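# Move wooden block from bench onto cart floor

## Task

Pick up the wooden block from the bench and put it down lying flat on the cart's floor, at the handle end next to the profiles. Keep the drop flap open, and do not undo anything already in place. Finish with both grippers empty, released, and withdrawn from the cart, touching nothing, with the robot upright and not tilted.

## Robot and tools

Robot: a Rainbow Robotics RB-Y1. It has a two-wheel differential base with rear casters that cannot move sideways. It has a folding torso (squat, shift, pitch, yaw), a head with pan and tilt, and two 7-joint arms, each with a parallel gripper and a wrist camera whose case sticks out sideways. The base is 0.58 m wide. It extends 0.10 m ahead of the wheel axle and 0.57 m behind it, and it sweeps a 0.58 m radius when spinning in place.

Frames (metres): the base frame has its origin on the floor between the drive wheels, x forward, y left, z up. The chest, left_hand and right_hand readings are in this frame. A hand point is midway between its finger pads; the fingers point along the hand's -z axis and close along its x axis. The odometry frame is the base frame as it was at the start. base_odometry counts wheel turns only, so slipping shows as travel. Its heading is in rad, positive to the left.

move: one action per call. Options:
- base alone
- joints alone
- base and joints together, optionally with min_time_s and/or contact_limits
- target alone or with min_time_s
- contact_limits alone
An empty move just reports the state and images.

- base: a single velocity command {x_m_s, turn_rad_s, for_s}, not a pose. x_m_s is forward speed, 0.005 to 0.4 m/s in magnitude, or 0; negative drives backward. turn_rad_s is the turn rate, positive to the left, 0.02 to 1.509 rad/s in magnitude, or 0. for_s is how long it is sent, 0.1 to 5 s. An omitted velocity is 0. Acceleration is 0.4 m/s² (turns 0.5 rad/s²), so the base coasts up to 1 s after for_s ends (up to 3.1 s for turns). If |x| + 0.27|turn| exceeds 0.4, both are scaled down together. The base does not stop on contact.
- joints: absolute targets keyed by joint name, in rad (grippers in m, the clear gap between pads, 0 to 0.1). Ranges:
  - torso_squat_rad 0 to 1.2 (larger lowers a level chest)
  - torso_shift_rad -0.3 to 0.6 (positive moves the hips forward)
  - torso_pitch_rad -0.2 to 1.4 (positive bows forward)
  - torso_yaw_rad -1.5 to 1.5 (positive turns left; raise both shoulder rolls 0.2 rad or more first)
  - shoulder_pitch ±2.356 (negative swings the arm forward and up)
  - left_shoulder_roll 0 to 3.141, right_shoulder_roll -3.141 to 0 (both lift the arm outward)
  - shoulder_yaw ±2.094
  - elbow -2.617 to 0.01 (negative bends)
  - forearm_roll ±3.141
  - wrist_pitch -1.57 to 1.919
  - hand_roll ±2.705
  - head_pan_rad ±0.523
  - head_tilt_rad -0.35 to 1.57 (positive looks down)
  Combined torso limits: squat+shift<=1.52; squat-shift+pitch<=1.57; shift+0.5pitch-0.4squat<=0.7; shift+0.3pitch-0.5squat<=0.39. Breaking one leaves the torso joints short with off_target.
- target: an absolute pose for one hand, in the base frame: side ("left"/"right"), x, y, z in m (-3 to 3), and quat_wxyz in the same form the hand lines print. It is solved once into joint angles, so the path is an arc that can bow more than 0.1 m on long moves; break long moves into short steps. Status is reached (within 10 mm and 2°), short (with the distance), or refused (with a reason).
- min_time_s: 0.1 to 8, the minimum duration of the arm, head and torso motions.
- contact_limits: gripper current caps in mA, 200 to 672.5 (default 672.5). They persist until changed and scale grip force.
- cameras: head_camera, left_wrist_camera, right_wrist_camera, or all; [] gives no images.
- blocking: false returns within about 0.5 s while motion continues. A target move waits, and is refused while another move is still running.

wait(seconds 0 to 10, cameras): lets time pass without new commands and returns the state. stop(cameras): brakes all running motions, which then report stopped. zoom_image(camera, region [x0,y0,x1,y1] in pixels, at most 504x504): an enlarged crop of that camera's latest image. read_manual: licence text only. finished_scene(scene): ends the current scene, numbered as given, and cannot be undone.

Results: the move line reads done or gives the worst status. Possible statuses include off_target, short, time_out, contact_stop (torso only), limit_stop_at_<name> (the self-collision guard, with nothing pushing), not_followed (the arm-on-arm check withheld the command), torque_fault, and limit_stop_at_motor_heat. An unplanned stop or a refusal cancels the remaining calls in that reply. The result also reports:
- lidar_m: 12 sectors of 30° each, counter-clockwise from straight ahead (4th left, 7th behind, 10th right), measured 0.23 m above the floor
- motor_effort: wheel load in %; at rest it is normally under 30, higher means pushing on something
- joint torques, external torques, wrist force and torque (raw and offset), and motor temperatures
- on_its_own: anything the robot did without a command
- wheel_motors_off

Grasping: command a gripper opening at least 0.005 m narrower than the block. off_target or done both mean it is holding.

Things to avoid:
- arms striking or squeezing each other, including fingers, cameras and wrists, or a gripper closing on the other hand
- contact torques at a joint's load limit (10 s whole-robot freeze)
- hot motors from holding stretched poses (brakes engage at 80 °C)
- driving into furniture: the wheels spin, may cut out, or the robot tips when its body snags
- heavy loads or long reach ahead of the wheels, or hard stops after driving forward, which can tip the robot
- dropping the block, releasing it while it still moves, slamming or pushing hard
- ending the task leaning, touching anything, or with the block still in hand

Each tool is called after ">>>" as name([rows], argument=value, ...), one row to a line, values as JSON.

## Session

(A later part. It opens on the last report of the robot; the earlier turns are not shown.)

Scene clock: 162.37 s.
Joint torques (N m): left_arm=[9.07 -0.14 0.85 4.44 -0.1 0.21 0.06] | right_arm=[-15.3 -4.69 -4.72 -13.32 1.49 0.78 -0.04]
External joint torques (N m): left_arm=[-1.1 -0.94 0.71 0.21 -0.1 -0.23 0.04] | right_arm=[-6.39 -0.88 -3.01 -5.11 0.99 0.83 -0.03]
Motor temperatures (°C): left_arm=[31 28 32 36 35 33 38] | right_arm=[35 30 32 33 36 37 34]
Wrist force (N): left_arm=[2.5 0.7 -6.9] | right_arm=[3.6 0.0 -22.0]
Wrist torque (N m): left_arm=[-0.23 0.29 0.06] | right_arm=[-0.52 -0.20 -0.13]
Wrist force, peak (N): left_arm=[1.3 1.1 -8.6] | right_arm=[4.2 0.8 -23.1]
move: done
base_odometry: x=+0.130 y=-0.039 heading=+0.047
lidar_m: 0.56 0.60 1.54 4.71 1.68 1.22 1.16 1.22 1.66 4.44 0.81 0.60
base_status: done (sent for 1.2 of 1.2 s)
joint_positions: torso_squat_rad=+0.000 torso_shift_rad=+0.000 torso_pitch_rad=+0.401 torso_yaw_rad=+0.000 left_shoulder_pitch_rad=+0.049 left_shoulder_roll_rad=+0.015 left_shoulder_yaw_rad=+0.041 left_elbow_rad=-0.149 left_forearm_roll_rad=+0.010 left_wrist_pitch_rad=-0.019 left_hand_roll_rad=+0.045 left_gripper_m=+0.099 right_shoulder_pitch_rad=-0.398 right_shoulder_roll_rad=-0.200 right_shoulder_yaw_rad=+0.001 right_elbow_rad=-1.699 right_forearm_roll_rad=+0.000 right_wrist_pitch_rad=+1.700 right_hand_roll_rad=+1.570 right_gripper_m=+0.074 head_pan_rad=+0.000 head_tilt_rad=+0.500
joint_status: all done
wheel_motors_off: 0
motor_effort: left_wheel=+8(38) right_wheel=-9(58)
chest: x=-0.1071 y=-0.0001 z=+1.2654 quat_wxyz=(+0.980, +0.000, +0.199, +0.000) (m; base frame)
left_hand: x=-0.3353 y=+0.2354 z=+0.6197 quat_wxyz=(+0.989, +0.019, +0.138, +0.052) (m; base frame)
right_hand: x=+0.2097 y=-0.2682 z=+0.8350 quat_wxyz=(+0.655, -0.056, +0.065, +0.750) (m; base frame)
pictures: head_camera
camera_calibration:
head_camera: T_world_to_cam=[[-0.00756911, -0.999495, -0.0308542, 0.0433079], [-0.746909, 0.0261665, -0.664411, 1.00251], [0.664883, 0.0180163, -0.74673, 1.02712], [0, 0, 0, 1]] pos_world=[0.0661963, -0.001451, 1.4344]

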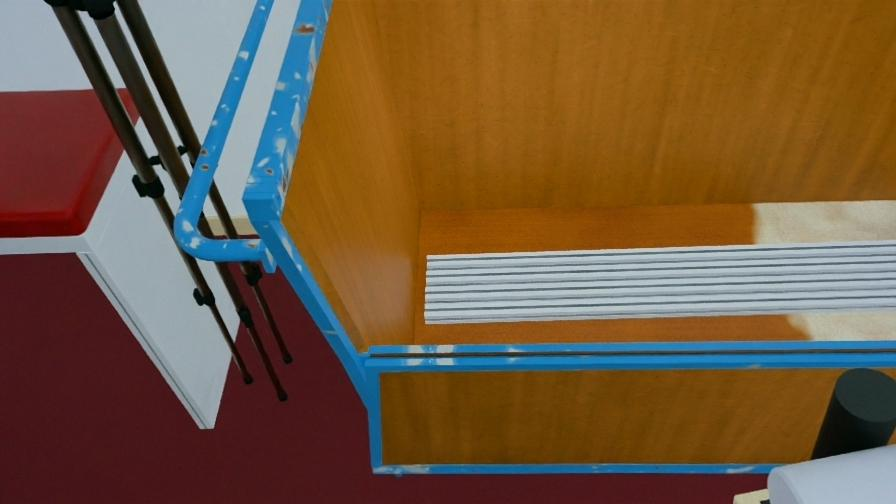

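>>> move(target={"side": "right", "x": 0.18, "y": -0.2, "z": 0.98, "quat_wxyz": [0.653, 0.271, -0.271, 0.653]}, min_time_s=3)

Scene clock: 189.27 s.
Joint torques (N m): left_arm=[8.94 -0.09 0.82 4.38 -0.06 0.21 0.05] | right_arm=[-9.33 -7.58 -6.56 -11.94 -5.24 -0.51 -0.45]
External joint torques (N m): left_arm=[-1.23 -0.89 0.68 0.15 -0.06 -0.23 0.03] | right_arm=[-2.61 0.01 -3.39 -4.52 -4.09 -0.22 -0.49]
Motor temperatures (°C): left_arm=[31 28 32 36 35 33 38] | right_arm=[35 30 32 33 36 36 34]
Wrist force (N): left_arm=[2.9 1.1 -7.2] | right_arm=[-17.1 0.8 -15.6]
Wrist torque (N m): left_arm=[-0.27 0.31 0.08] | right_arm=[-0.48 0.92 0.06]
Wrist force, peak (N): left_arm=[3.3 1.5 -7.9] | right_arm=[-17.2 0.9 -16.1]
move: done
base_odometry: x=+0.130 y=-0.039 heading=+0.047
lidar_m: 0.56 0.59 1.54 4.70 1.67 1.21 1.17 1.23 1.65 4.44 0.80 0.59
base_status: not commanded
joint_positions: torso_squat_rad=+0.000 torso_shift_rad=+0.000 torso_pitch_rad=+0.401 torso_yaw_rad=+0.000 left_shoulder_pitch_rad=+0.049 left_shoulder_roll_rad=+0.015 left_shoulder_yaw_rad=+0.041 left_elbow_rad=-0.149 left_forearm_roll_rad=+0.010 left_wrist_pitch_rad=-0.019 left_hand_roll_rad=+0.045 left_gripper_m=+0.099 right_shoulder_pitch_rad=-0.304 right_shoulder_roll_rad=-0.347 right_shoulder_yaw_rad=-0.392 right_elbow_rad=-1.939 right_forearm_roll_rad=-1.203 right_wrist_pitch_rad=+1.919 right_hand_roll_rad=+1.399 right_gripper_m=+0.074 head_pan_rad=+0.000 head_tilt_rad=+0.500
joint_status: all done
wheel_motors_off: 0
motor_effort: left_wheel=+9(10) right_wheel=-9(10)
chest: x=-0.1072 y=+0.0000 z=+1.2654 quat_wxyz=(+0.980, +0.000, +0.199, +0.000) (m; base frame)
left_hand: x=-0.3353 y=+0.2354 z=+0.6197 quat_wxyz=(+0.989, +0.019, +0.138, +0.052) (m; base frame)
right_hand: x=+0.1794 y=-0.2004 z=+0.9796 quat_wxyz=(+0.654, +0.270, -0.270, +0.652) (m; base frame)
right_hand_status: reached (checked arc, planned for 3.0 s): 1 mm and 0.2 deg off.
pictures: head_camera, left_wrist_camera, right_wrist_camera
camera_calibration:
head_camera: T_world_to_cam=[[-0.00756557, -0.999495, -0.0308511, 0.0434024], [-0.746909, 0.0261618, -0.664411, 1.00243], [0.664883, 0.0180163, -0.74673, 1.02718], [0, 0, 0, 1]] pos_world=[0.0660963, -0.00135102, 1.4344]
left_wrist_camera: T_world_to_cam=[[0.951031, 0.13558, -0.277773, 0.458522], [0.239911, -0.890411, 0.386796, 0.0794394], [-0.19489, -0.434496, -0.879336, 0.654365], [0, 0, 0, 1]] pos_world=[-0.327598, 0.292887, 0.672044]
right_wrist_camera: T_world_to_cam=[[0.0264728, -0.688533, -0.724722, 0.565948], [-0.862014, -0.382829, 0.332225, -0.220434], [-0.506192, 0.615926, -0.60366, 0.877805], [0, 0, 0, 1]] pos_world=[0.239338, -0.235377, 1.01328]

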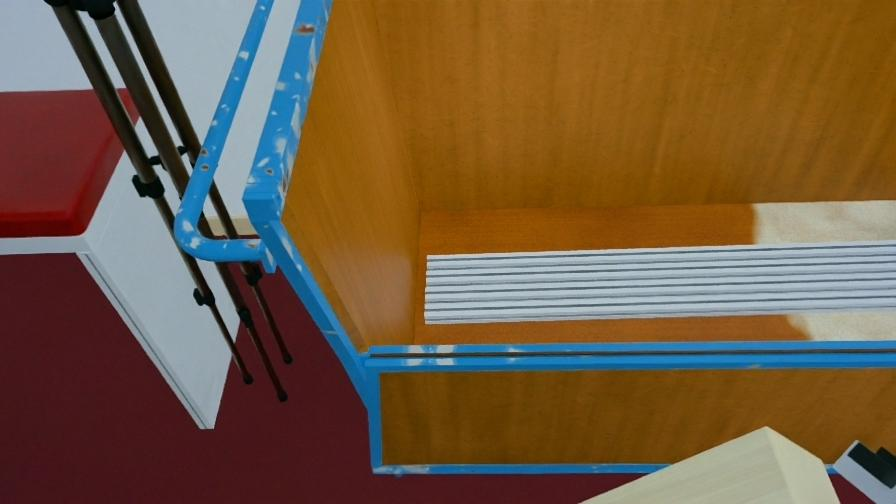

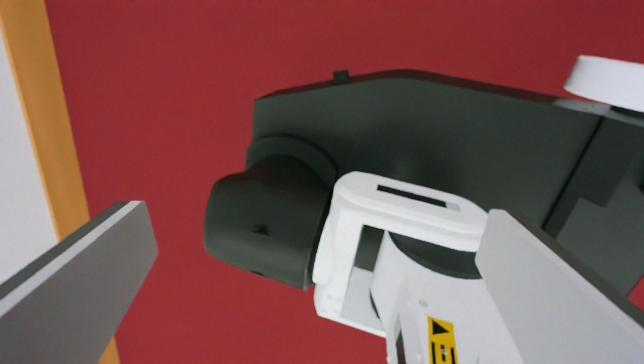

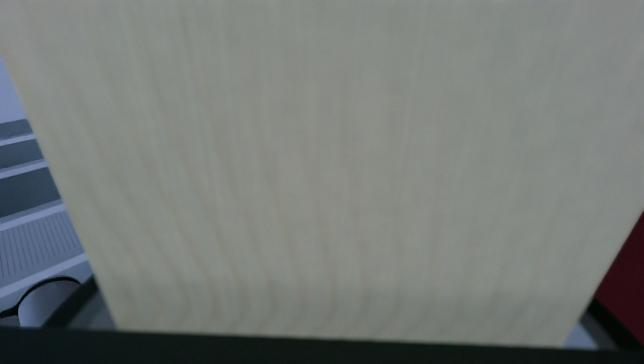

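>>> move(joints={"left_shoulder_roll_rad": 0.35, "torso_pitch_rad": 0.7, "right_shoulder_pitch_rad": -0.6, "head_tilt_rad": 0.35}, min_time_s=2, cameras=["head_camera"])

>>> move(joints={"torso_yaw_rad": 0.4, "torso_pitch_rad": 0.95, "right_shoulder_pitch_rad": -0.85, "head_tilt_rad": 0.2, "head_pan_rad": -0.3}, min_time_s=2, cameras=["head_camera"])

Scene clock: 192.90 s.
Joint torques (N m): left_arm=[16.04 6.57 1.63 7.25 -0.04 0.8 -0.01] | right_arm=[-12.82 -6.43 -5.8 -11.86 -5.25 -0.5 -0.38]
External joint torques (N m): left_arm=[-2.28 -1.2 0.94 0.36 -0.07 -0.2 -0.05] | right_arm=[-6.23 0.26 -3.1 -4.3 -4.02 -0.23 -0.42]
Motor temperatures (°C): left_arm=[31 28 32 36 35 33 38] | right_arm=[35 30 32 33 36 36 34]
Wrist force (N): left_arm=[3.8 -1.5 -5.9] | right_arm=[-17.7 0.3 -15.1]
Wrist torque (N m): left_arm=[-0.05 0.31 0.03] | right_arm=[-0.45 0.94 0.06]
Wrist force, peak (N): left_arm=[3.1 0.1 -8.1] | right_arm=[-18.1 0.0 -15.6]
move: done
base_odometry: x=+0.130 y=-0.039 heading=+0.047
lidar_m: 0.55 0.58 1.54 4.72 1.69 1.21 1.15 1.23 1.67 4.45 0.81 0.59
base_status: not commanded
joint_positions: torso_squat_rad=+0.000 torso_shift_rad=+0.000 torso_pitch_rad=+0.701 torso_yaw_rad=+0.000 left_shoulder_pitch_rad=+0.049 left_shoulder_roll_rad=+0.350 left_shoulder_yaw_rad=+0.041 left_elbow_rad=-0.149 left_forearm_roll_rad=+0.010 left_wrist_pitch_rad=-0.019 left_hand_roll_rad=+0.045 left_gripper_m=+0.099 right_shoulder_pitch_rad=-0.599 right_shoulder_roll_rad=-0.347 right_shoulder_yaw_rad=-0.392 right_elbow_rad=-1.940 right_forearm_roll_rad=-1.203 right_wrist_pitch_rad=+1.919 right_hand_roll_rad=+1.399 right_gripper_m=+0.074 head_pan_rad=+0.000 head_tilt_rad=+0.350
joint_status: all done
wheel_motors_off: 0
motor_effort: left_wheel=+9(11) right_wheel=-9(11)
chest: x=-0.0284 y=+0.0000 z=+1.2171 quat_wxyz=(+0.939, +0.000, +0.343, +0.000) (m; base frame)
left_hand: x=-0.4083 y=+0.4850 z=+0.7049 quat_wxyz=(+0.945, +0.176, +0.274, -0.026) (m; base frame)
right_hand: x=+0.2669 y=-0.1600 z=+0.9151 quat_wxyz=(+0.622, +0.306, -0.268, +0.669) (m; base frame)
pictures: head_camera
camera_calibration:
head_camera: T_world_to_cam=[[-0.0121456, -0.999497, -0.0292917, 0.040157], [-0.837771, 0.0261639, -0.545394, 0.889462], [0.545886, 0.0179156, -0.837668, 1.01675], [0, 0, 0, 1]] pos_world=[0.190625, -0.00135076, 1.33798]

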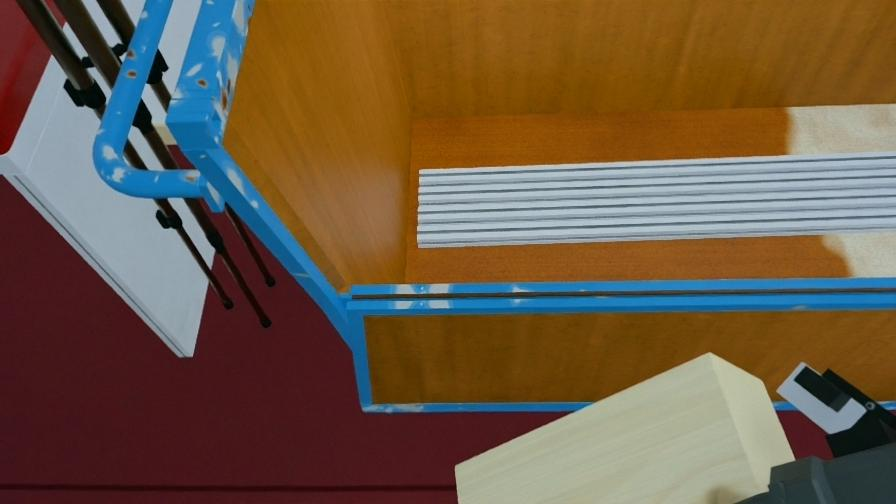

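Scene clock: 195.20 s.
Joint torques (N m): left_arm=[19.04 12.53 2.32 8.34 -0.07 1.01 -0.04] | right_arm=[-16.26 2.36 -1 -12.32 -6.74 -1.11 -0.36]
External joint torques (N m): left_arm=[-2.5 -1.98 1.12 0.43 -0.13 -0.27 -0.08] | right_arm=[-7.19 2.92 -1.93 -4.44 -5.13 -0.67 -0.41]
Motor temperatures (°C): left_arm=[31 28 32 36 35 33 38] | right_arm=[35 30 32 33 36 36 34]
Wrist force (N): left_arm=[5.4 -2.8 -4.9] | right_arm=[-22.5 2.1 -7.4]
Wrist torque (N m): left_arm=[-0.01 0.48 0.00] | right_arm=[-0.33 1.26 0.10]
Wrist force, peak (N): left_arm=[6.2 -2.5 -5.2] | right_arm=[-22.8 1.9 -8.1]
move: done
base_odometry: x=+0.130 y=-0.039 heading=+0.047
lidar_m: 0.56 0.59 1.55 4.72 1.70 1.22 1.16 1.22 1.67 4.44 0.81 0.58
base_status: not commanded
joint_positions: torso_squat_rad=+0.000 torso_shift_rad=+0.000 torso_pitch_rad=+0.951 torso_yaw_rad=+0.400 left_shoulder_pitch_rad=+0.049 left_shoulder_roll_rad=+0.350 left_shoulder_yaw_rad=+0.041 left_elbow_rad=-0.149 left_forearm_roll_rad=+0.010 left_wrist_pitch_rad=-0.019 left_hand_roll_rad=+0.045 left_gripper_m=+0.099 right_shoulder_pitch_rad=-0.848 right_shoulder_roll_rad=-0.347 right_shoulder_yaw_rad=-0.393 right_elbow_rad=-1.940 right_forearm_roll_rad=-1.203 right_wrist_pitch_rad=+1.919 right_hand_roll_rad=+1.399 right_gripper_m=+0.074 head_pan_rad=-0.300 head_tilt_rad=+0.200
joint_status: all done
wheel_motors_off: 0
motor_effort: left_wheel=+10(11) right_wheel=-9(11)
chest: x=+0.0240 y=+0.0001 z=+1.1603 quat_wxyz=(+0.871, +0.091, +0.448, +0.177) (m; base frame)
left_hand: x=-0.5824 y=+0.4623 z=+0.9143 quat_wxyz=(+0.863, +0.269, +0.409, +0.121) (m; base frame)
right_hand: x=+0.3312 y=+0.0535 z=+0.8333 quat_wxyz=(+0.450, +0.459, -0.340, +0.687) (m; base frame)
pictures: head_camera
camera_calibration:
head_camera: T_world_to_cam=[[0.0429795, -0.993126, -0.108875, 0.136277], [-0.889163, 0.0116683, -0.457442, 0.804505], [0.455568, 0.116468, -0.882549, 0.965839], [0, 0, 0, 1]] pos_world=[0.269473, 0.0134642, 1.23525]

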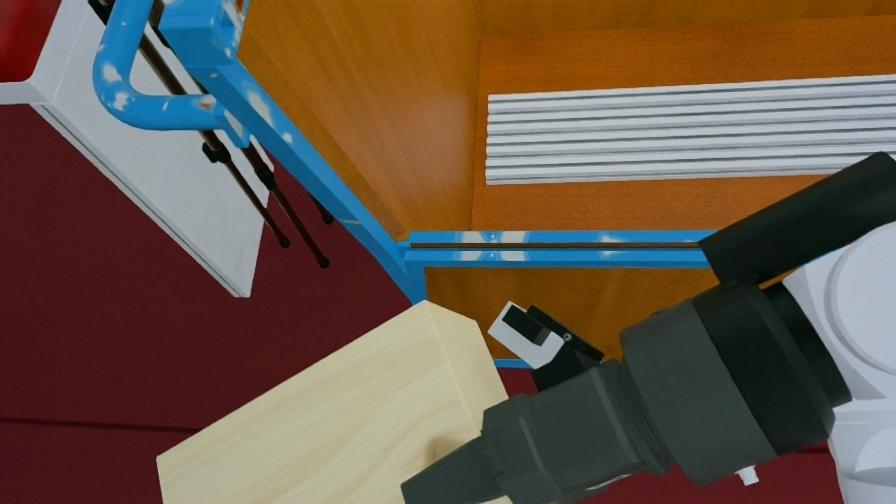

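>>> move(target={"side": "right", "x": 0.38, "y": -0.12, "z": 0.88, "quat_wxyz": [0.653, 0.271, -0.271, 0.653]}, min_time_s=3)

Scene clock: 202.70 s.
Joint torques (N m): left_arm=[19.06 12.52 2.19 8.32 -0.07 1.06 -0.06] | right_arm=[-7.79 -9.96 -7.26 -9.83 -4.37 -3.12 -0.36]
External joint torques (N m): left_arm=[-2.48 -1.99 0.98 0.42 -0.14 -0.21 -0.11] | right_arm=[-2.87 -0.87 -3.7 -3.94 -3.5 -2.18 -0.39]
Motor temperatures (°C): left_arm=[31 28 32 36 35 33 38] | right_arm=[35 30 32 33 37 36 34]
Wrist force (N): left_arm=[4.4 -2.7 -4.7] | right_arm=[-16.5 0.7 -16.1]
Wrist torque (N m): left_arm=[0.00 0.37 0.05] | right_arm=[-0.37 0.95 0.07]
Wrist force, peak (N): left_arm=[5.9 -2.8 -5.2] | right_arm=[-22.8 1.4 -7.6]
move: done
base_odometry: x=+0.130 y=-0.039 heading=+0.047
lidar_m: 0.55 0.59 1.54 4.71 1.68 1.22 1.16 1.23 1.68 4.45 0.82 0.58
base_status: not commanded
joint_positions: torso_squat_rad=+0.000 torso_shift_rad=+0.000 torso_pitch_rad=+0.951 torso_yaw_rad=+0.400 left_shoulder_pitch_rad=+0.049 left_shoulder_roll_rad=+0.350 left_shoulder_yaw_rad=+0.041 left_elbow_rad=-0.149 left_forearm_roll_rad=+0.010 left_wrist_pitch_rad=-0.019 left_hand_roll_rad=+0.045 left_gripper_m=+0.099 right_shoulder_pitch_rad=-0.646 right_shoulder_roll_rad=-0.828 right_shoulder_yaw_rad=-0.713 right_elbow_rad=-2.314 right_forearm_roll_rad=-1.399 right_wrist_pitch_rad=+1.920 right_hand_roll_rad=+0.857 right_gripper_m=+0.074 head_pan_rad=-0.300 head_tilt_rad=+0.200
joint_status: all done
wheel_motors_off: 0
motor_effort: left_wheel=+9(10) right_wheel=-6(11)
chest: x=+0.0240 y=+0.0001 z=+1.1603 quat_wxyz=(+0.871, +0.091, +0.448, +0.177) (m; base frame)
left_hand: x=-0.5825 y=+0.4623 z=+0.9143 quat_wxyz=(+0.863, +0.269, +0.409, +0.121) (m; base frame)
right_hand: x=+0.3797 y=-0.1200 z=+0.8794 quat_wxyz=(+0.653, +0.271, -0.270, +0.653) (m; base frame)
right_hand_status: reached (checked arc, planned for 3.0 s): 1 mm and 0.1 deg off.
pictures: head_camera, left_wrist_camera, right_wrist_camera
camera_calibration:
head_camera: T_world_to_cam=[[0.0430233, -0.993114, -0.108963, 0.136374], [-0.889163, 0.0116697, -0.457441, 0.804504], [0.455563, 0.116566, -0.882539, 0.965826], [0, 0, 0, 1]] pos_world=[0.269473, 0.013464, 1.23525]
left_wrist_camera: T_world_to_cam=[[0.62899, 0.454353, -0.630821, 0.732548], [0.361645, -0.889299, -0.279929, 0.906739], [-0.688175, -0.0520604, -0.723674, 0.357474], [0, 0, 0, 1]] pos_world=[-0.542677, 0.492137, 0.974624]
right_wrist_camera: T_world_to_cam=[[0.0277312, -0.687661, -0.725502, 0.543678], [-0.860567, -0.385684, 0.332674, 0.0150476], [-0.508581, 0.615118, -0.602474, 0.869001], [0, 0, 0, 1]] pos_world=[0.43983, -0.154868, 0.912984]

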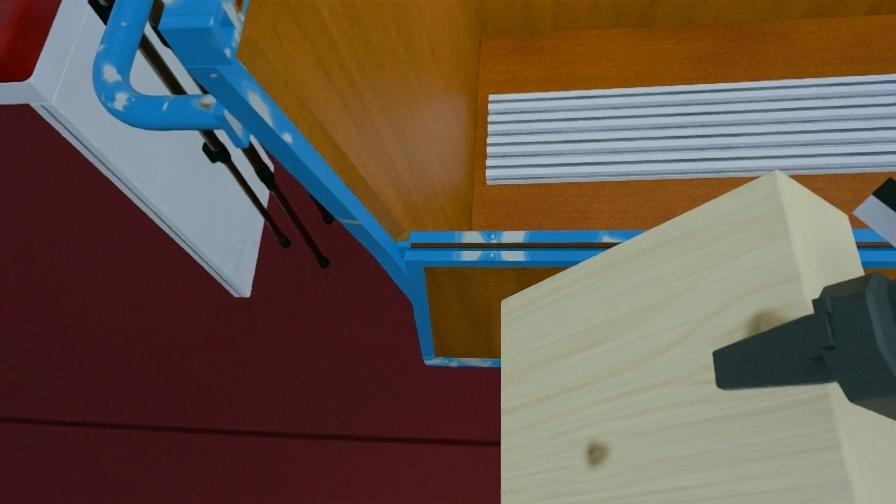

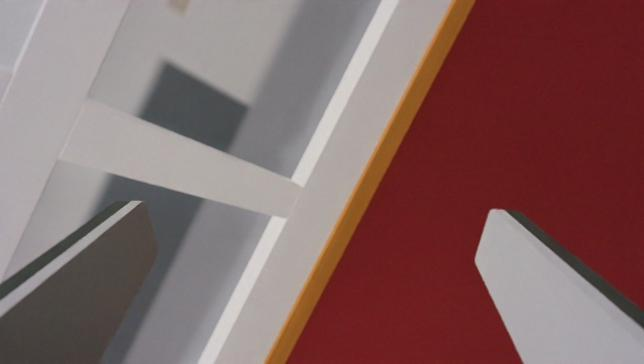

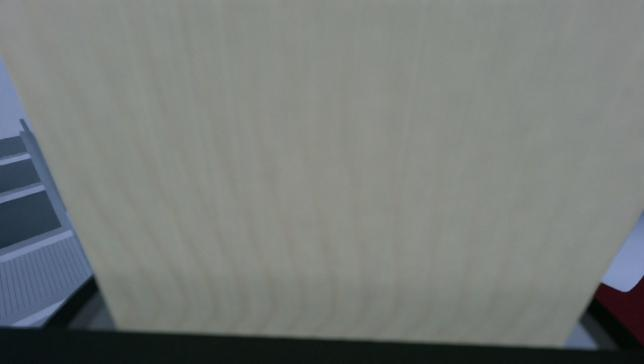

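>>> move(base={"x_m_s": 0.15, "for_s": 2.3667}, cameras=["head_camera"])

Scene clock: 206.77 s.
Joint torques (N m): left_arm=[19.18 12.49 1.93 8.38 -0.03 1.01 -0.06] | right_arm=[-8.82 -9.77 -7.06 -9.42 -4.22 -3.24 -0.39]
External joint torques (N m): left_arm=[-2.36 -2.01 0.73 0.47 -0.1 -0.26 -0.1] | right_arm=[-3.9 -0.68 -3.51 -3.52 -3.35 -2.3 -0.42]
Motor temperatures (°C): left_arm=[31 28 32 36 35 33 38] | right_arm=[35 31 32 33 37 37 34]
Wrist force (N): left_arm=[4.8 -1.4 -4.7] | right_arm=[-16.2 0.6 -16.1]
Wrist torque (N m): left_arm=[-0.15 0.39 0.05] | right_arm=[-0.40 0.96 0.07]
Wrist force, peak (N): left_arm=[5.0 -2.8 -5.7] | right_arm=[-17.7 2.5 -15.9]
move: done
base_odometry: x=+0.485 y=-0.022 heading=+0.047
lidar_m: 0.20 0.22 0.73 3.94 2.19 1.59 1.51 1.59 2.16 0.82 0.31 0.21
base_status: done (sent for 2.37 of 2.37 s)
joint_positions: torso_squat_rad=+0.000 torso_shift_rad=+0.000 torso_pitch_rad=+0.951 torso_yaw_rad=+0.400 left_shoulder_pitch_rad=+0.049 left_shoulder_roll_rad=+0.350 left_shoulder_yaw_rad=+0.041 left_elbow_rad=-0.149 left_forearm_roll_rad=+0.010 left_wrist_pitch_rad=-0.019 left_hand_roll_rad=+0.045 left_gripper_m=+0.099 right_shoulder_pitch_rad=-0.645 right_shoulder_roll_rad=-0.828 right_shoulder_yaw_rad=-0.713 right_elbow_rad=-2.314 right_forearm_roll_rad=-1.399 right_wrist_pitch_rad=+1.920 right_hand_roll_rad=+0.857 right_gripper_m=+0.074 head_pan_rad=-0.300 head_tilt_rad=+0.200
joint_status: not commanded
wheel_motors_off: 0
motor_effort: left_wheel=+6(38) right_wheel=-7(21)
chest: x=+0.0241 y=+0.0001 z=+1.1603 quat_wxyz=(+0.871, +0.091, +0.449, +0.177) (m; base frame)
left_hand: x=-0.5824 y=+0.4623 z=+0.9144 quat_wxyz=(+0.863, +0.269, +0.409, +0.121) (m; base frame)
right_hand: x=+0.3797 y=-0.1201 z=+0.8792 quat_wxyz=(+0.653, +0.271, -0.270, +0.653) (m; base frame)
pictures: head_camera
camera_calibration:
head_camera: T_world_to_cam=[[0.0429989, -0.993114, -0.108972, 0.136366], [-0.889266, 0.0116694, -0.457241, 0.804282], [0.455364, 0.116566, -0.882641, 0.965786], [0, 0, 0, 1]] pos_world=[0.269573, 0.013464, 1.23505]

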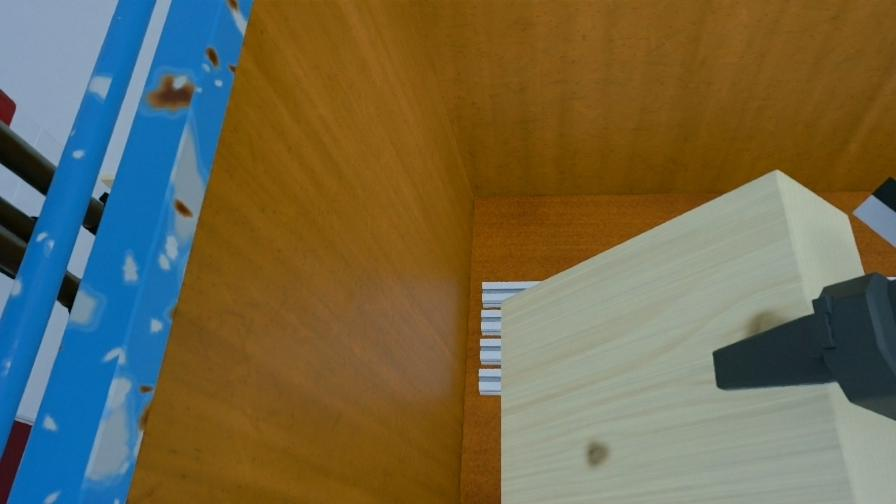

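>>> move(base={"x_m_s": -0.1, "for_s": 0.3333}, joints={"torso_squat_rad": 0.4, "torso_shift_rad": 0.2, "torso_pitch_rad": 1.0}, min_time_s=2.5, cameras=["head_camera"])

>>> move(joints={"torso_squat_rad": 0.85, "torso_shift_rad": 0.35, "torso_pitch_rad": 1.05}, min_time_s=2.5)

Scene clock: 213.83 s.
Joint torques (N m): left_arm=[19.59 12.42 2.03 8.52 0.02 1.21 0.01] | right_arm=[-8.67 -8.69 -6.76 -9.27 -3.98 -3.24 -0.34]
External joint torques (N m): left_arm=[-2.73 -1.96 0.83 0.34 -0.04 -0.13 -0.04] | right_arm=[-4.3 0.02 -3.23 -3.18 -3.06 -2.37 -0.37]
Motor temperatures (°C): left_arm=[31 28 32 36 35 33 38] | right_arm=[35 31 32 32 37 37 34]
Wrist force (N): left_arm=[5.0 -2.3 -4.9] | right_arm=[-16.0 -0.4 -15.7]
Wrist torque (N m): left_arm=[-0.01 0.38 0.04] | right_arm=[-0.45 0.98 0.09]
Wrist force, peak (N): left_arm=[5.4 -2.9 -5.2] | right_arm=[-16.7 1.2 -16.5]
move: done
base_odometry: x=+0.452 y=-0.024 heading=+0.048
lidar_m: 0.23 0.25 0.75 4.05 2.14 1.55 1.49 1.55 2.14 0.96 0.34 0.25
base_status: done (sent for 0.33 of 0.33 s)
joint_positions: torso_squat_rad=+0.400 torso_shift_rad=+0.200 torso_pitch_rad=+1.001 torso_yaw_rad=+0.400 left_shoulder_pitch_rad=+0.049 left_shoulder_roll_rad=+0.350 left_shoulder_yaw_rad=+0.041 left_elbow_rad=-0.149 left_forearm_roll_rad=+0.010 left_wrist_pitch_rad=-0.019 left_hand_roll_rad=+0.045 left_gripper_m=+0.099 right_shoulder_pitch_rad=-0.645 right_shoulder_roll_rad=-0.828 right_shoulder_yaw_rad=-0.713 right_elbow_rad=-2.314 right_forearm_roll_rad=-1.399 right_wrist_pitch_rad=+1.920 right_hand_roll_rad=+0.857 right_gripper_m=+0.074 head_pan_rad=-0.300 head_tilt_rad=+0.200
joint_status: all done
wheel_motors_off: 0
motor_effort: left_wheel=+1(19) right_wheel=-1(24)
chest: x=+0.1608 y=+0.0001 z=+1.0793 quat_wxyz=(+0.860, +0.095, +0.470, +0.174) (m; base frame)
left_hand: x=-0.4572 y=+0.4623 z=+0.8641 quat_wxyz=(+0.853, +0.272, +0.431, +0.114) (m; base frame)
right_hand: x=+0.5020 y=-0.1201 z=+0.7809 quat_wxyz=(+0.660, +0.288, -0.253, +0.646) (m; base frame)
pictures: head_camera
camera_calibration:
head_camera: T_world_to_cam=[[0.0375064, -0.993114, -0.110983, 0.124725], [-0.910996, 0.0116648, -0.41225, 0.843906], [0.410706, 0.116567, -0.904286, 0.862665], [0, 0, 0, 1]] pos_world=[0.409816, 0.013464, 1.14184]

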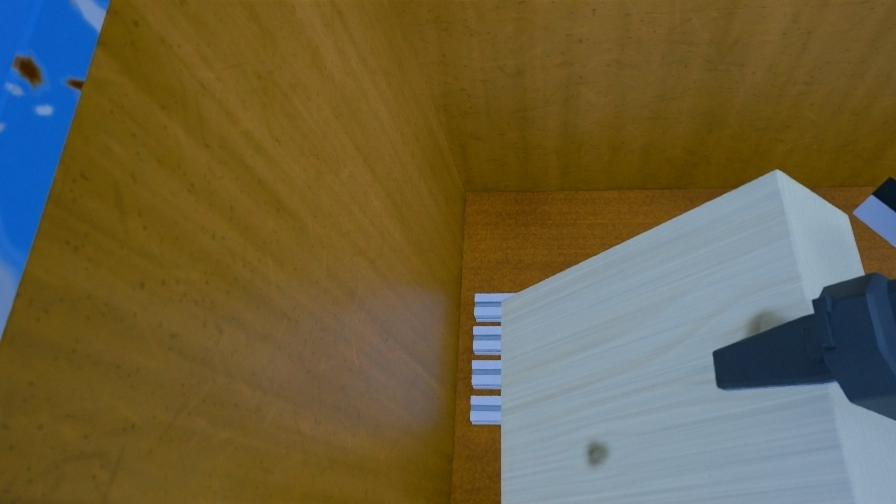

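Scene clock: 216.37 s.
Joint torques (N m): left_arm=[18.84 12.48 2.28 8.64 0.02 1.27 0.06] | right_arm=[8.86 4.22 -1.21 -9.36 -3.92 -3.11 -0.44]
External joint torques (N m): left_arm=[-3.77 -1.88 1.08 0.35 -0.04 -0.09 0.02] | right_arm=[13.08 12.79 2.31 -3.21 -2.99 -2.23 -0.47]
Motor temperatures (°C): left_arm=[31 28 32 36 35 33 38] | right_arm=[35 31 32 32 37 37 34]
Wrist force (N): left_arm=[5.3 -2.2 -5.1] | right_arm=[-16.4 -0.8 -15.3]
Wrist torque (N m): left_arm=[-0.08 0.42 0.04] | right_arm=[-0.51 0.95 0.07]
Wrist force, peak (N): left_arm=[8.3 -1.7 -4.2] | right_arm=[-26.8 -4.1 -14.5]
move: contact_stop
base_odometry: x=+0.452 y=-0.024 heading=+0.048
lidar_m: 0.24 0.25 0.74 4.08 2.13 1.53 1.48 1.56 2.13 0.95 0.35 0.25
base_status: not commanded
joint_positions: torso_squat_rad=+0.784 torso_shift_rad=+0.318 torso_pitch_rad=+1.022 torso_yaw_rad=+0.403 left_shoulder_pitch_rad=+0.049 left_shoulder_roll_rad=+0.350 left_shoulder_yaw_rad=+0.041 left_elbow_rad=-0.149 left_forearm_roll_rad=+0.010 left_wrist_pitch_rad=-0.019 left_hand_roll_rad=+0.045 left_gripper_m=+0.099 right_shoulder_pitch_rad=-0.650 right_shoulder_roll_rad=-0.832 right_shoulder_yaw_rad=-0.714 right_elbow_rad=-2.314 right_forearm_roll_rad=-1.399 right_wrist_pitch_rad=+1.920 right_hand_roll_rad=+0.857 right_gripper_m=+0.074 head_pan_rad=-0.300 head_tilt_rad=+0.200
joint_status: torso_squat_rad contact_stop (moved +0.384 of +0.450); torso_shift_rad contact_stop (moved +0.118 of +0.150); torso_pitch_rad contact_stop (moved +0.021 of +0.049)
wheel_motors_off: 0
on_its_own: torso_squat_rad is held at +0.783, not at your +0.850, since a contact_stop; torso_shift_rad is held at +0.319, not at your +0.350, since a contact_stop; torso_pitch_rad is held at +1.026, not at your +1.050, since a contact_stop
motor_effort: left_wheel=+16(51) right_wheel=-34(84)
chest: x=+0.1910 y=+0.0003 z=+0.9130 quat_wxyz=(+0.855, +0.097, +0.479, +0.175) (m; base frame)
left_hand: x=-0.4324 y=+0.4615 z=+0.7116 quat_wxyz=(+0.848, +0.274, +0.440, +0.112) (m; base frame)
right_hand: x=+0.5278 y=-0.1191 z=+0.6085 quat_wxyz=(+0.661, +0.293, -0.249, +0.644) (m; base frame)
pictures: head_camera, left_wrist_camera, right_wrist_camera
camera_calibration:
head_camera: T_world_to_cam=[[0.037165, -0.992852, -0.113422, 0.107603], [-0.919411, 0.0104979, -0.393157, 0.786886], [0.391537, 0.118894, -0.912449, 0.710876], [0, 0, 0, 1]] pos_world=[0.441139, 0.014055, 0.970212]
left_wrist_camera: T_world_to_cam=[[0.58153, 0.456739, -0.67321, 0.519101], [0.342692, -0.888051, -0.306475, 0.805206], [-0.737824, -0.052479, -0.67295, 0.256572], [0, 0, 0, 1]] pos_world=[-0.388506, 0.491435, 0.7689]
right_wrist_camera: T_world_to_cam=[[-0.0188862, -0.687096, -0.726322, 0.368911], [-0.83672, -0.3868, 0.387667, 0.186753], [-0.547306, 0.615049, -0.567601, 0.779736], [0, 0, 0, 1]] pos_world=[0.589981, -0.153863, 0.638129]

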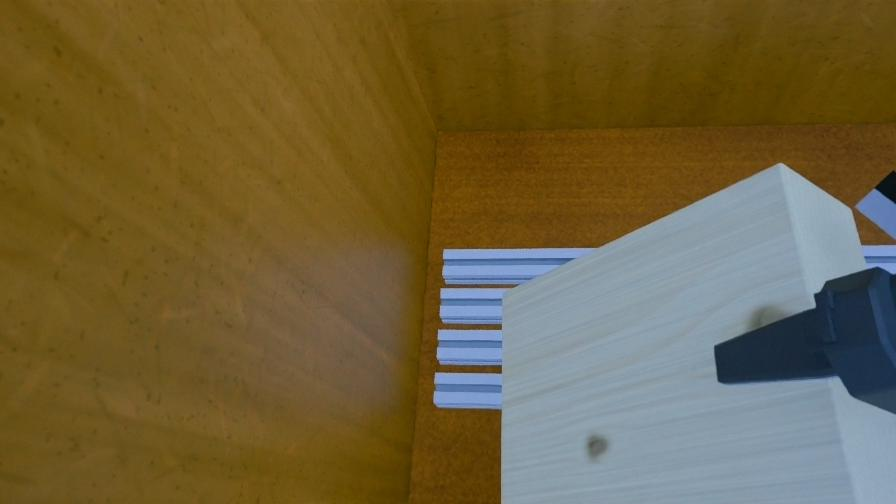

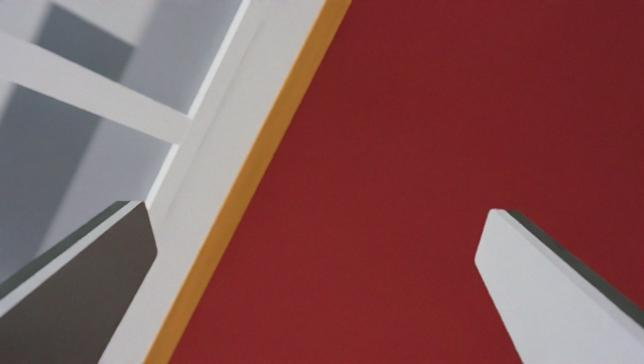

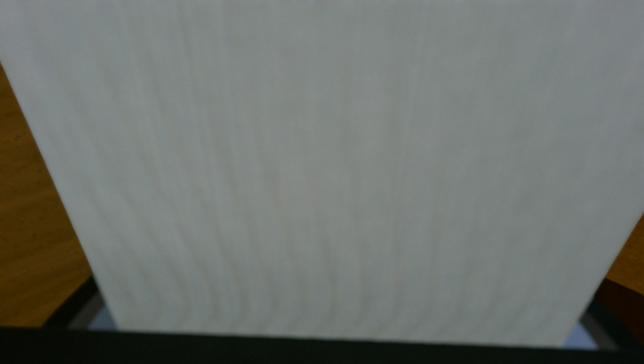

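>>> move(joints={"torso_squat_rad": 0.4, "torso_shift_rad": 0.2, "torso_pitch_rad": 1.0}, min_time_s=2, cameras=[])

>>> move(target={"side": "right", "x": 0.45, "y": -0.12, "z": 0.58, "quat_wxyz": [0.653, 0.271, -0.271, 0.653]}, min_time_s=3, cameras=["head_camera"])

Scene clock: 223.20 s.
Joint torques (N m): left_arm=[19.67 12.47 2.16 8.55 0.02 1.25 0.03] | right_arm=[-7.66 -6.95 -4.01 -9.5 -4.44 -2.97 -0.36]
External joint torques (N m): left_arm=[-2.63 -1.96 0.95 0.37 -0.05 -0.09 -0.01] | right_arm=[-3.27 1.75 -0.49 -3.41 -3.52 -2.1 -0.4]
Motor temperatures (°C): left_arm=[31 29 32 36 34 33 38] | right_arm=[35 31 32 32 37 37 34]
Wrist force (N): left_arm=[5.8 -2.6 -4.6] | right_arm=[-16.8 -0.5 -15.6]
Wrist torque (N m): left_arm=[-0.04 0.47 0.02] | right_arm=[-0.44 0.97 0.07]
Wrist force, peak (N): left_arm=[5.6 -2.7 -5.6] | right_arm=[-18.0 -0.4 -17.4]
move: done
base_odometry: x=+0.452 y=-0.024 heading=+0.048
lidar_m: 0.24 0.25 0.76 4.08 2.15 1.55 1.48 1.56 2.13 0.96 0.35 0.26
base_status: not commanded
joint_positions: torso_squat_rad=+0.400 torso_shift_rad=+0.200 torso_pitch_rad=+1.001 torso_yaw_rad=+0.402 left_shoulder_pitch_rad=+0.049 left_shoulder_roll_rad=+0.350 left_shoulder_yaw_rad=+0.041 left_elbow_rad=-0.149 left_forearm_roll_rad=+0.010 left_wrist_pitch_rad=-0.019 left_hand_roll_rad=+0.045 left_gripper_m=+0.099 right_shoulder_pitch_rad=-0.646 right_shoulder_roll_rad=-0.829 right_shoulder_yaw_rad=-0.714 right_elbow_rad=-2.314 right_forearm_roll_rad=-1.399 right_wrist_pitch_rad=+1.920 right_hand_roll_rad=+0.857 right_gripper_m=+0.074 head_pan_rad=-0.300 head_tilt_rad=+0.200
joint_status: all done
wheel_motors_off: 0
motor_effort: left_wheel=+6(18) right_wheel=-3(36)
chest: x=+0.1608 y=+0.0000 z=+1.0793 quat_wxyz=(+0.860, +0.096, +0.470, +0.175) (m; base frame)
left_hand: x=-0.4577 y=+0.4619 z=+0.8649 quat_wxyz=(+0.852, +0.273, +0.431, +0.115) (m; base frame)
right_hand: x=+0.5024 y=-0.1194 z=+0.7809 quat_wxyz=(+0.660, +0.288, -0.254, +0.646) (m; base frame)
pictures: none
No camera images: "cameras" was empty.

Scene clock: 226.53 s.
Joint torques (N m): left_arm=[19.63 12.58 1.84 8.58 0.06 1.15 0] | right_arm=[-1.92 -2.05 -1.01 -12.45 -5.33 0.58 0.18]
External joint torques (N m): left_arm=[-2.68 -1.84 0.64 0.4 0 -0.19 -0.04] | right_arm=[-1.6 2.18 1.12 -4.56 -4.12 0.55 0.14]
Motor temperatures (°C): left_arm=[31 29 32 36 34 33 38] | right_arm=[35 31 32 32 37 37 34]
Wrist force (N): left_arm=[5.2 -1.9 -4.3] | right_arm=[-16.6 1.0 -15.8]
Wrist torque (N m): left_arm=[-0.10 0.43 0.05] | right_arm=[-0.40 0.96 0.03]
Wrist force, peak (N): left_arm=[6.0 -3.1 -4.6] | right_arm=[-17.6 0.9 -16.1]
move: done
base_odometry: x=+0.452 y=-0.024 heading=+0.048
lidar_m: 0.24 0.26 0.75 4.07 2.13 1.55 1.48 1.54 2.12 0.96 0.35 0.26
base_status: not commanded
joint_positions: torso_squat_rad=+0.400 torso_shift_rad=+0.200 torso_pitch_rad=+1.001 torso_yaw_rad=+0.402 left_shoulder_pitch_rad=+0.049 left_shoulder_roll_rad=+0.350 left_shoulder_yaw_rad=+0.041 left_elbow_rad=-0.149 left_forearm_roll_rad=+0.010 left_wrist_pitch_rad=-0.019 left_hand_roll_rad=+0.045 left_gripper_m=+0.099 right_shoulder_pitch_rad=-0.423 right_shoulder_roll_rad=-0.480 right_shoulder_yaw_rad=-0.623 right_elbow_rad=-1.887 right_forearm_roll_rad=-1.046 right_wrist_pitch_rad=+1.529 right_hand_roll_rad=+1.637 right_gripper_m=+0.074 head_pan_rad=-0.300 head_tilt_rad=+0.200
joint_status: all done
wheel_motors_off: 0
motor_effort: left_wheel=+5(6) right_wheel=-4(6)
chest: x=+0.1608 y=+0.0000 z=+1.0793 quat_wxyz=(+0.860, +0.096, +0.470, +0.175) (m; base frame)
left_hand: x=-0.4577 y=+0.4619 z=+0.8649 quat_wxyz=(+0.852, +0.273, +0.431, +0.115) (m; base frame)
right_hand: x=+0.4498 y=-0.1206 z=+0.5796 quat_wxyz=(+0.654, +0.271, -0.270, +0.653) (m; base frame)
right_hand_status: reached (checked arc, planned for 3.0 s): 1 mm and 0.1 deg off.
pictures: head_camera
camera_calibration:
head_camera: T_world_to_cam=[[0.0385814, -0.992879, -0.112708, 0.126447], [-0.910981, 0.0114027, -0.412292, 0.843858], [0.410641, 0.118581, -0.904053, 0.862414], [0, 0, 0, 1]] pos_world=[0.409717, 0.0136584, 1.14184]

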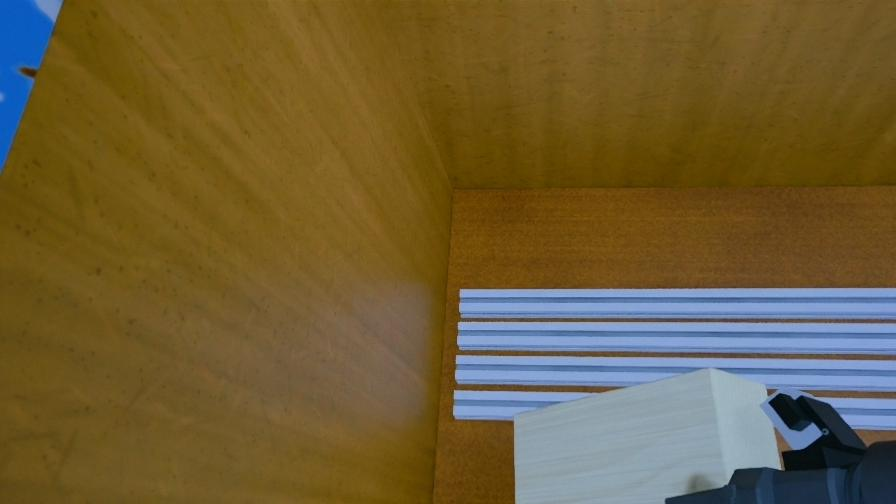

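>>> move(joints={"torso_squat_rad": 0.55, "torso_shift_rad": 0.25, "head_tilt_rad": 0.5}, min_time_s=1.5, cameras=[])

>>> move(target={"side": "right", "x": 0.42, "y": -0.13, "z": 0.47, "quat_wxyz": [0.596, 0.380, -0.380, 0.596]}, min_time_s=2.5)

Scene clock: 231.63 s.
Joint torques (N m): left_arm=[19.85 12.53 2.18 8.67 0.03 1.29 0.07] | right_arm=[-2.3 -2.03 -0.94 -12.48 -5.35 0.61 0]
External joint torques (N m): left_arm=[-2.45 -1.89 0.97 0.49 -0.04 -0.05 0.03] | right_arm=[-1.97 2.21 1.2 -4.59 -4.14 0.59 -0.03]
Motor temperatures (°C): left_arm=[31 29 32 36 34 33 38] | right_arm=[34 30 32 32 37 37 34]
Wrist force (N): left_arm=[5.5 -2.5 -5.0] | right_arm=[-16.6 1.0 -16.2]
Wrist torque (N m): left_arm=[-0.06 0.49 0.03] | right_arm=[-0.43 0.94 0.07]
Wrist force, peak (N): left_arm=[6.5 -2.6 -3.9] | right_arm=[-17.0 1.0 -16.8]
move: done
base_odometry: x=+0.452 y=-0.024 heading=+0.048
lidar_m: 0.24 0.26 0.75 4.08 2.12 1.54 1.49 1.56 2.15 0.97 0.35 0.26
base_status: not commanded
joint_positions: torso_squat_rad=+0.550 torso_shift_rad=+0.250 torso_pitch_rad=+1.001 torso_yaw_rad=+0.402 left_shoulder_pitch_rad=+0.049 left_shoulder_roll_rad=+0.350 left_shoulder_yaw_rad=+0.041 left_elbow_rad=-0.149 left_forearm_roll_rad=+0.010 left_wrist_pitch_rad=-0.019 left_hand_roll_rad=+0.045 left_gripper_m=+0.099 right_shoulder_pitch_rad=-0.423 right_shoulder_roll_rad=-0.480 right_shoulder_yaw_rad=-0.623 right_elbow_rad=-1.887 right_forearm_roll_rad=-1.046 right_wrist_pitch_rad=+1.529 right_hand_roll_rad=+1.637 right_gripper_m=+0.074 head_pan_rad=-0.300 head_tilt_rad=+0.500
joint_status: all done
wheel_motors_off: 0
motor_effort: left_wheel=+4(6) right_wheel=-6(6)
chest: x=+0.1803 y=+0.0000 z=+1.0257 quat_wxyz=(+0.860, +0.096, +0.470, +0.175) (m; base frame)
left_hand: x=-0.4382 y=+0.4619 z=+0.8112 quat_wxyz=(+0.853, +0.273, +0.431, +0.115) (m; base frame)
right_hand: x=+0.4693 y=-0.1206 z=+0.5260 quat_wxyz=(+0.654, +0.271, -0.270, +0.653) (m; base frame)
pictures: none
No camera images: "cameras" was empty.

Scene clock: 234.47 s.
Joint torques (N m): left_arm=[19.71 12.55 2.14 8.53 0.04 1.26 0.05] | right_arm=[-1.05 -2.81 -2.58 -7.55 -5.33 4.87 0.2]
External joint torques (N m): left_arm=[-2.59 -1.88 0.94 0.35 -0.03 -0.08 0.01] | right_arm=[-2.52 2.03 -0.51 -2.02 -4.03 3.86 0.15]
Motor temperatures (°C): left_arm=[31 29 32 36 34 33 38] | right_arm=[34 30 32 32 37 37 34]
Wrist force (N): left_arm=[5.2 -2.0 -4.5] | right_arm=[-21.1 0.2 -9.0]
Wrist torque (N m): left_arm=[-0.10 0.46 0.10] | right_arm=[-0.28 1.27 -0.03]
Wrist force, peak (N): left_arm=[5.4 -2.0 -5.5] | right_arm=[-5.4 -40.4 4.9]
move: done
base_odometry: x=+0.452 y=-0.024 heading=+0.048
lidar_m: 0.22 0.23 0.75 4.09 2.12 1.56 1.49 1.56 2.12 0.95 0.32 0.23
base_status: not commanded
joint_positions: torso_squat_rad=+0.550 torso_shift_rad=+0.250 torso_pitch_rad=+1.000 torso_yaw_rad=+0.402 left_shoulder_pitch_rad=+0.049 left_shoulder_roll_rad=+0.350 left_shoulder_yaw_rad=+0.041 left_elbow_rad=-0.149 left_forearm_roll_rad=+0.010 left_wrist_pitch_rad=-0.019 left_hand_roll_rad=+0.045 left_gripper_m=+0.099 right_shoulder_pitch_rad=-0.477 right_shoulder_roll_rad=-0.520 right_shoulder_yaw_rad=-0.697 right_elbow_rad=-1.253 right_forearm_roll_rad=-1.407 right_wrist_pitch_rad=+1.539 right_hand_roll_rad=+2.220 right_gripper_m=+0.074 head_pan_rad=-0.300 head_tilt_rad=+0.500
joint_status: all done
wheel_motors_off: 0
motor_effort: left_wheel=+1(5) right_wheel=-9(15)
chest: x=+0.1802 y=+0.0001 z=+1.0257 quat_wxyz=(+0.860, +0.096, +0.470, +0.175) (m; base frame)
left_hand: x=-0.4382 y=+0.4619 z=+0.8111 quat_wxyz=(+0.853, +0.273, +0.431, +0.115) (m; base frame)
right_hand: x=+0.4197 y=-0.1305 z=+0.4697 quat_wxyz=(+0.597, +0.379, -0.379, +0.596) (m; base frame)
right_hand_status: reached (checked arc, planned for 2.5 s): 1 mm and 0.2 deg off.
pictures: head_camera, left_wrist_camera, right_wrist_camera
camera_calibration:
head_camera: T_world_to_cam=[[0.0313645, -0.993805, -0.106623, 0.115485], [-0.99181, -0.0177316, -0.126482, 0.549647], [0.123807, 0.109717, -0.986222, 1.00095], [0, 0, 0, 1]] pos_world=[0.417598, 0.0146937, 1.069]
left_wrist_camera: T_world_to_cam=[[0.596243, 0.456125, -0.660639, 0.585797], [0.348277, -0.888408, -0.299055, 0.834567], [-0.723324, -0.0517759, -0.688565, 0.337941], [0, 0, 0, 1]] pos_world=[-0.395498, 0.491737, 0.869276]
right_wrist_camera: T_world_to_cam=[[0.0283068, -0.400223, -0.915981, 0.364917], [-0.861387, -0.474687, 0.180787, 0.241806], [-0.507159, 0.783897, -0.358184, 0.555605], [0, 0, 0, 1]] pos_world=[0.479739, -0.174707, 0.48955]

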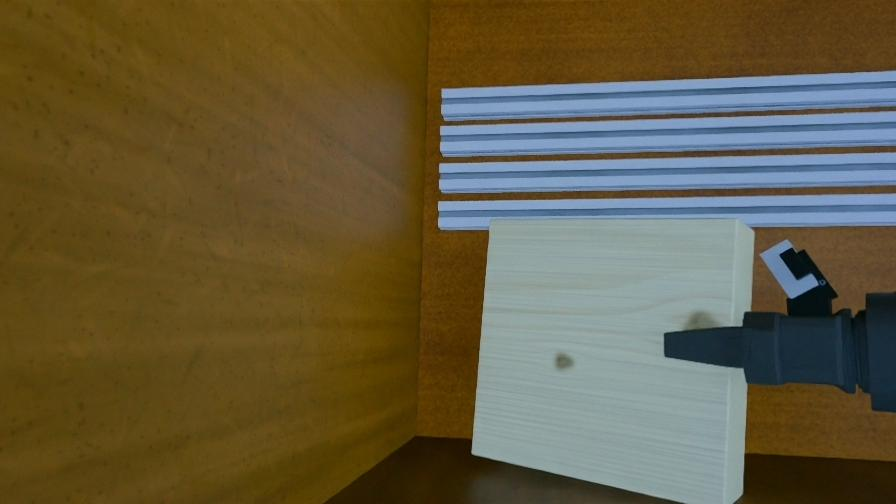

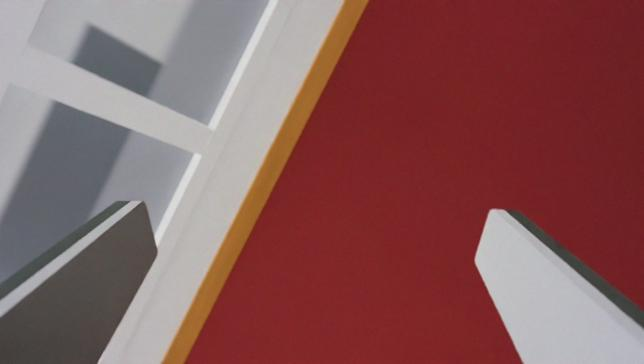

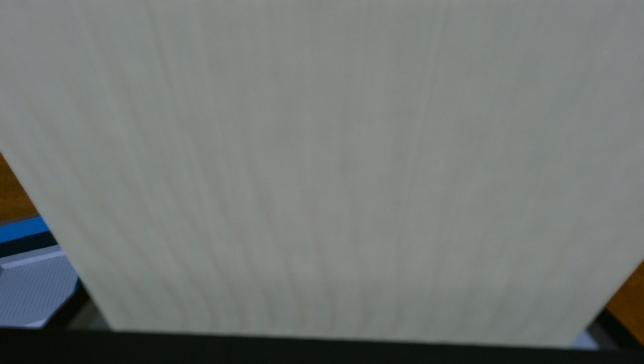

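>>> move(target={"side": "right", "x": 0.432, "y": -0.13, "z": 0.475, "quat_wxyz": [0.5752, 0.3930, -0.3664, 0.6169]}, min_time_s=1.5, cameras=["head_camera"])

Scene clock: 242.57 s.
Joint torques (N m): left_arm=[19.88 12.49 2.05 8.5 -0.05 1.18 0.08] | right_arm=[-4.29 -5.74 -0.91 -7.87 -5.44 4.48 -0.41]
External joint torques (N m): left_arm=[-2.42 -1.93 0.84 0.33 -0.11 -0.16 0.03] | right_arm=[-4.77 -0.01 1.28 -2.2 -4.12 3.51 -0.46]
Motor temperatures (°C): left_arm=[32 29 32 36 34 33 38] | right_arm=[34 30 32 32 37 37 34]
Wrist force (N): left_arm=[5.2 -2.2 -4.1] | right_arm=[-21.7 1.2 -9.3]
Wrist torque (N m): left_arm=[-0.02 0.40 0.05] | right_arm=[-0.32 1.18 -0.06]
Wrist force, peak (N): left_arm=[5.8 -2.7 -4.9] | right_arm=[-22.6 -1.8 -10.2]
move: done
base_odometry: x=+0.452 y=-0.024 heading=+0.048
lidar_m: 0.22 0.24 0.75 4.10 2.13 1.55 1.49 1.57 2.13 0.96 0.34 0.23
base_status: not commanded
joint_positions: torso_squat_rad=+0.550 torso_shift_rad=+0.250 torso_pitch_rad=+1.001 torso_yaw_rad=+0.402 left_shoulder_pitch_rad=+0.049 left_shoulder_roll_rad=+0.350 left_shoulder_yaw_rad=+0.041 left_elbow_rad=-0.149 left_forearm_roll_rad=+0.010 left_wrist_pitch_rad=-0.019 left_hand_roll_rad=+0.045 left_gripper_m=+0.099 right_shoulder_pitch_rad=-0.516 right_shoulder_roll_rad=-0.573 right_shoulder_yaw_rad=-0.666 right_elbow_rad=-1.236 right_forearm_roll_rad=-1.389 right_wrist_pitch_rad=+1.575 right_hand_roll_rad=+2.199 right_gripper_m=+0.074 head_pan_rad=-0.300 head_tilt_rad=+0.500
joint_status: all done
wheel_motors_off: 0
motor_effort: left_wheel=+2(3) right_wheel=-8(11)
chest: x=+0.1802 y=+0.0001 z=+1.0257 quat_wxyz=(+0.860, +0.096, +0.470, +0.175) (m; base frame)
left_hand: x=-0.4382 y=+0.4619 z=+0.8111 quat_wxyz=(+0.853, +0.273, +0.431, +0.115) (m; base frame)
right_hand: x=+0.4311 y=-0.1314 z=+0.4745 quat_wxyz=(+0.578, +0.390, -0.365, +0.617) (m; base frame)
right_hand_status: reached (checked arc, planned for 1.5 s): 2 mm and 0.5 deg off.
pictures: head_camera
camera_calibration:
head_camera: T_world_to_cam=[[0.0313645, -0.993805, -0.106623, 0.115485], [-0.99181, -0.0177316, -0.126482, 0.549647], [0.123807, 0.109717, -0.986222, 1.00095], [0, 0, 0, 1]] pos_world=[0.417598, 0.0146937, 1.069]

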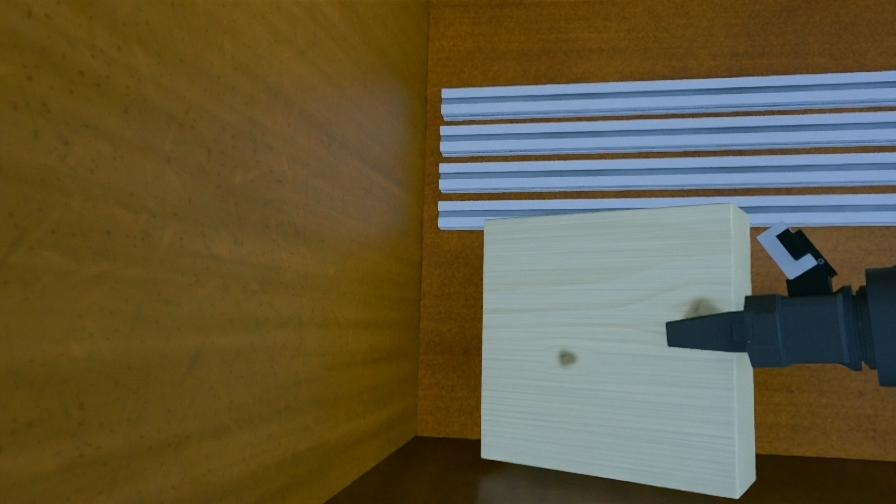

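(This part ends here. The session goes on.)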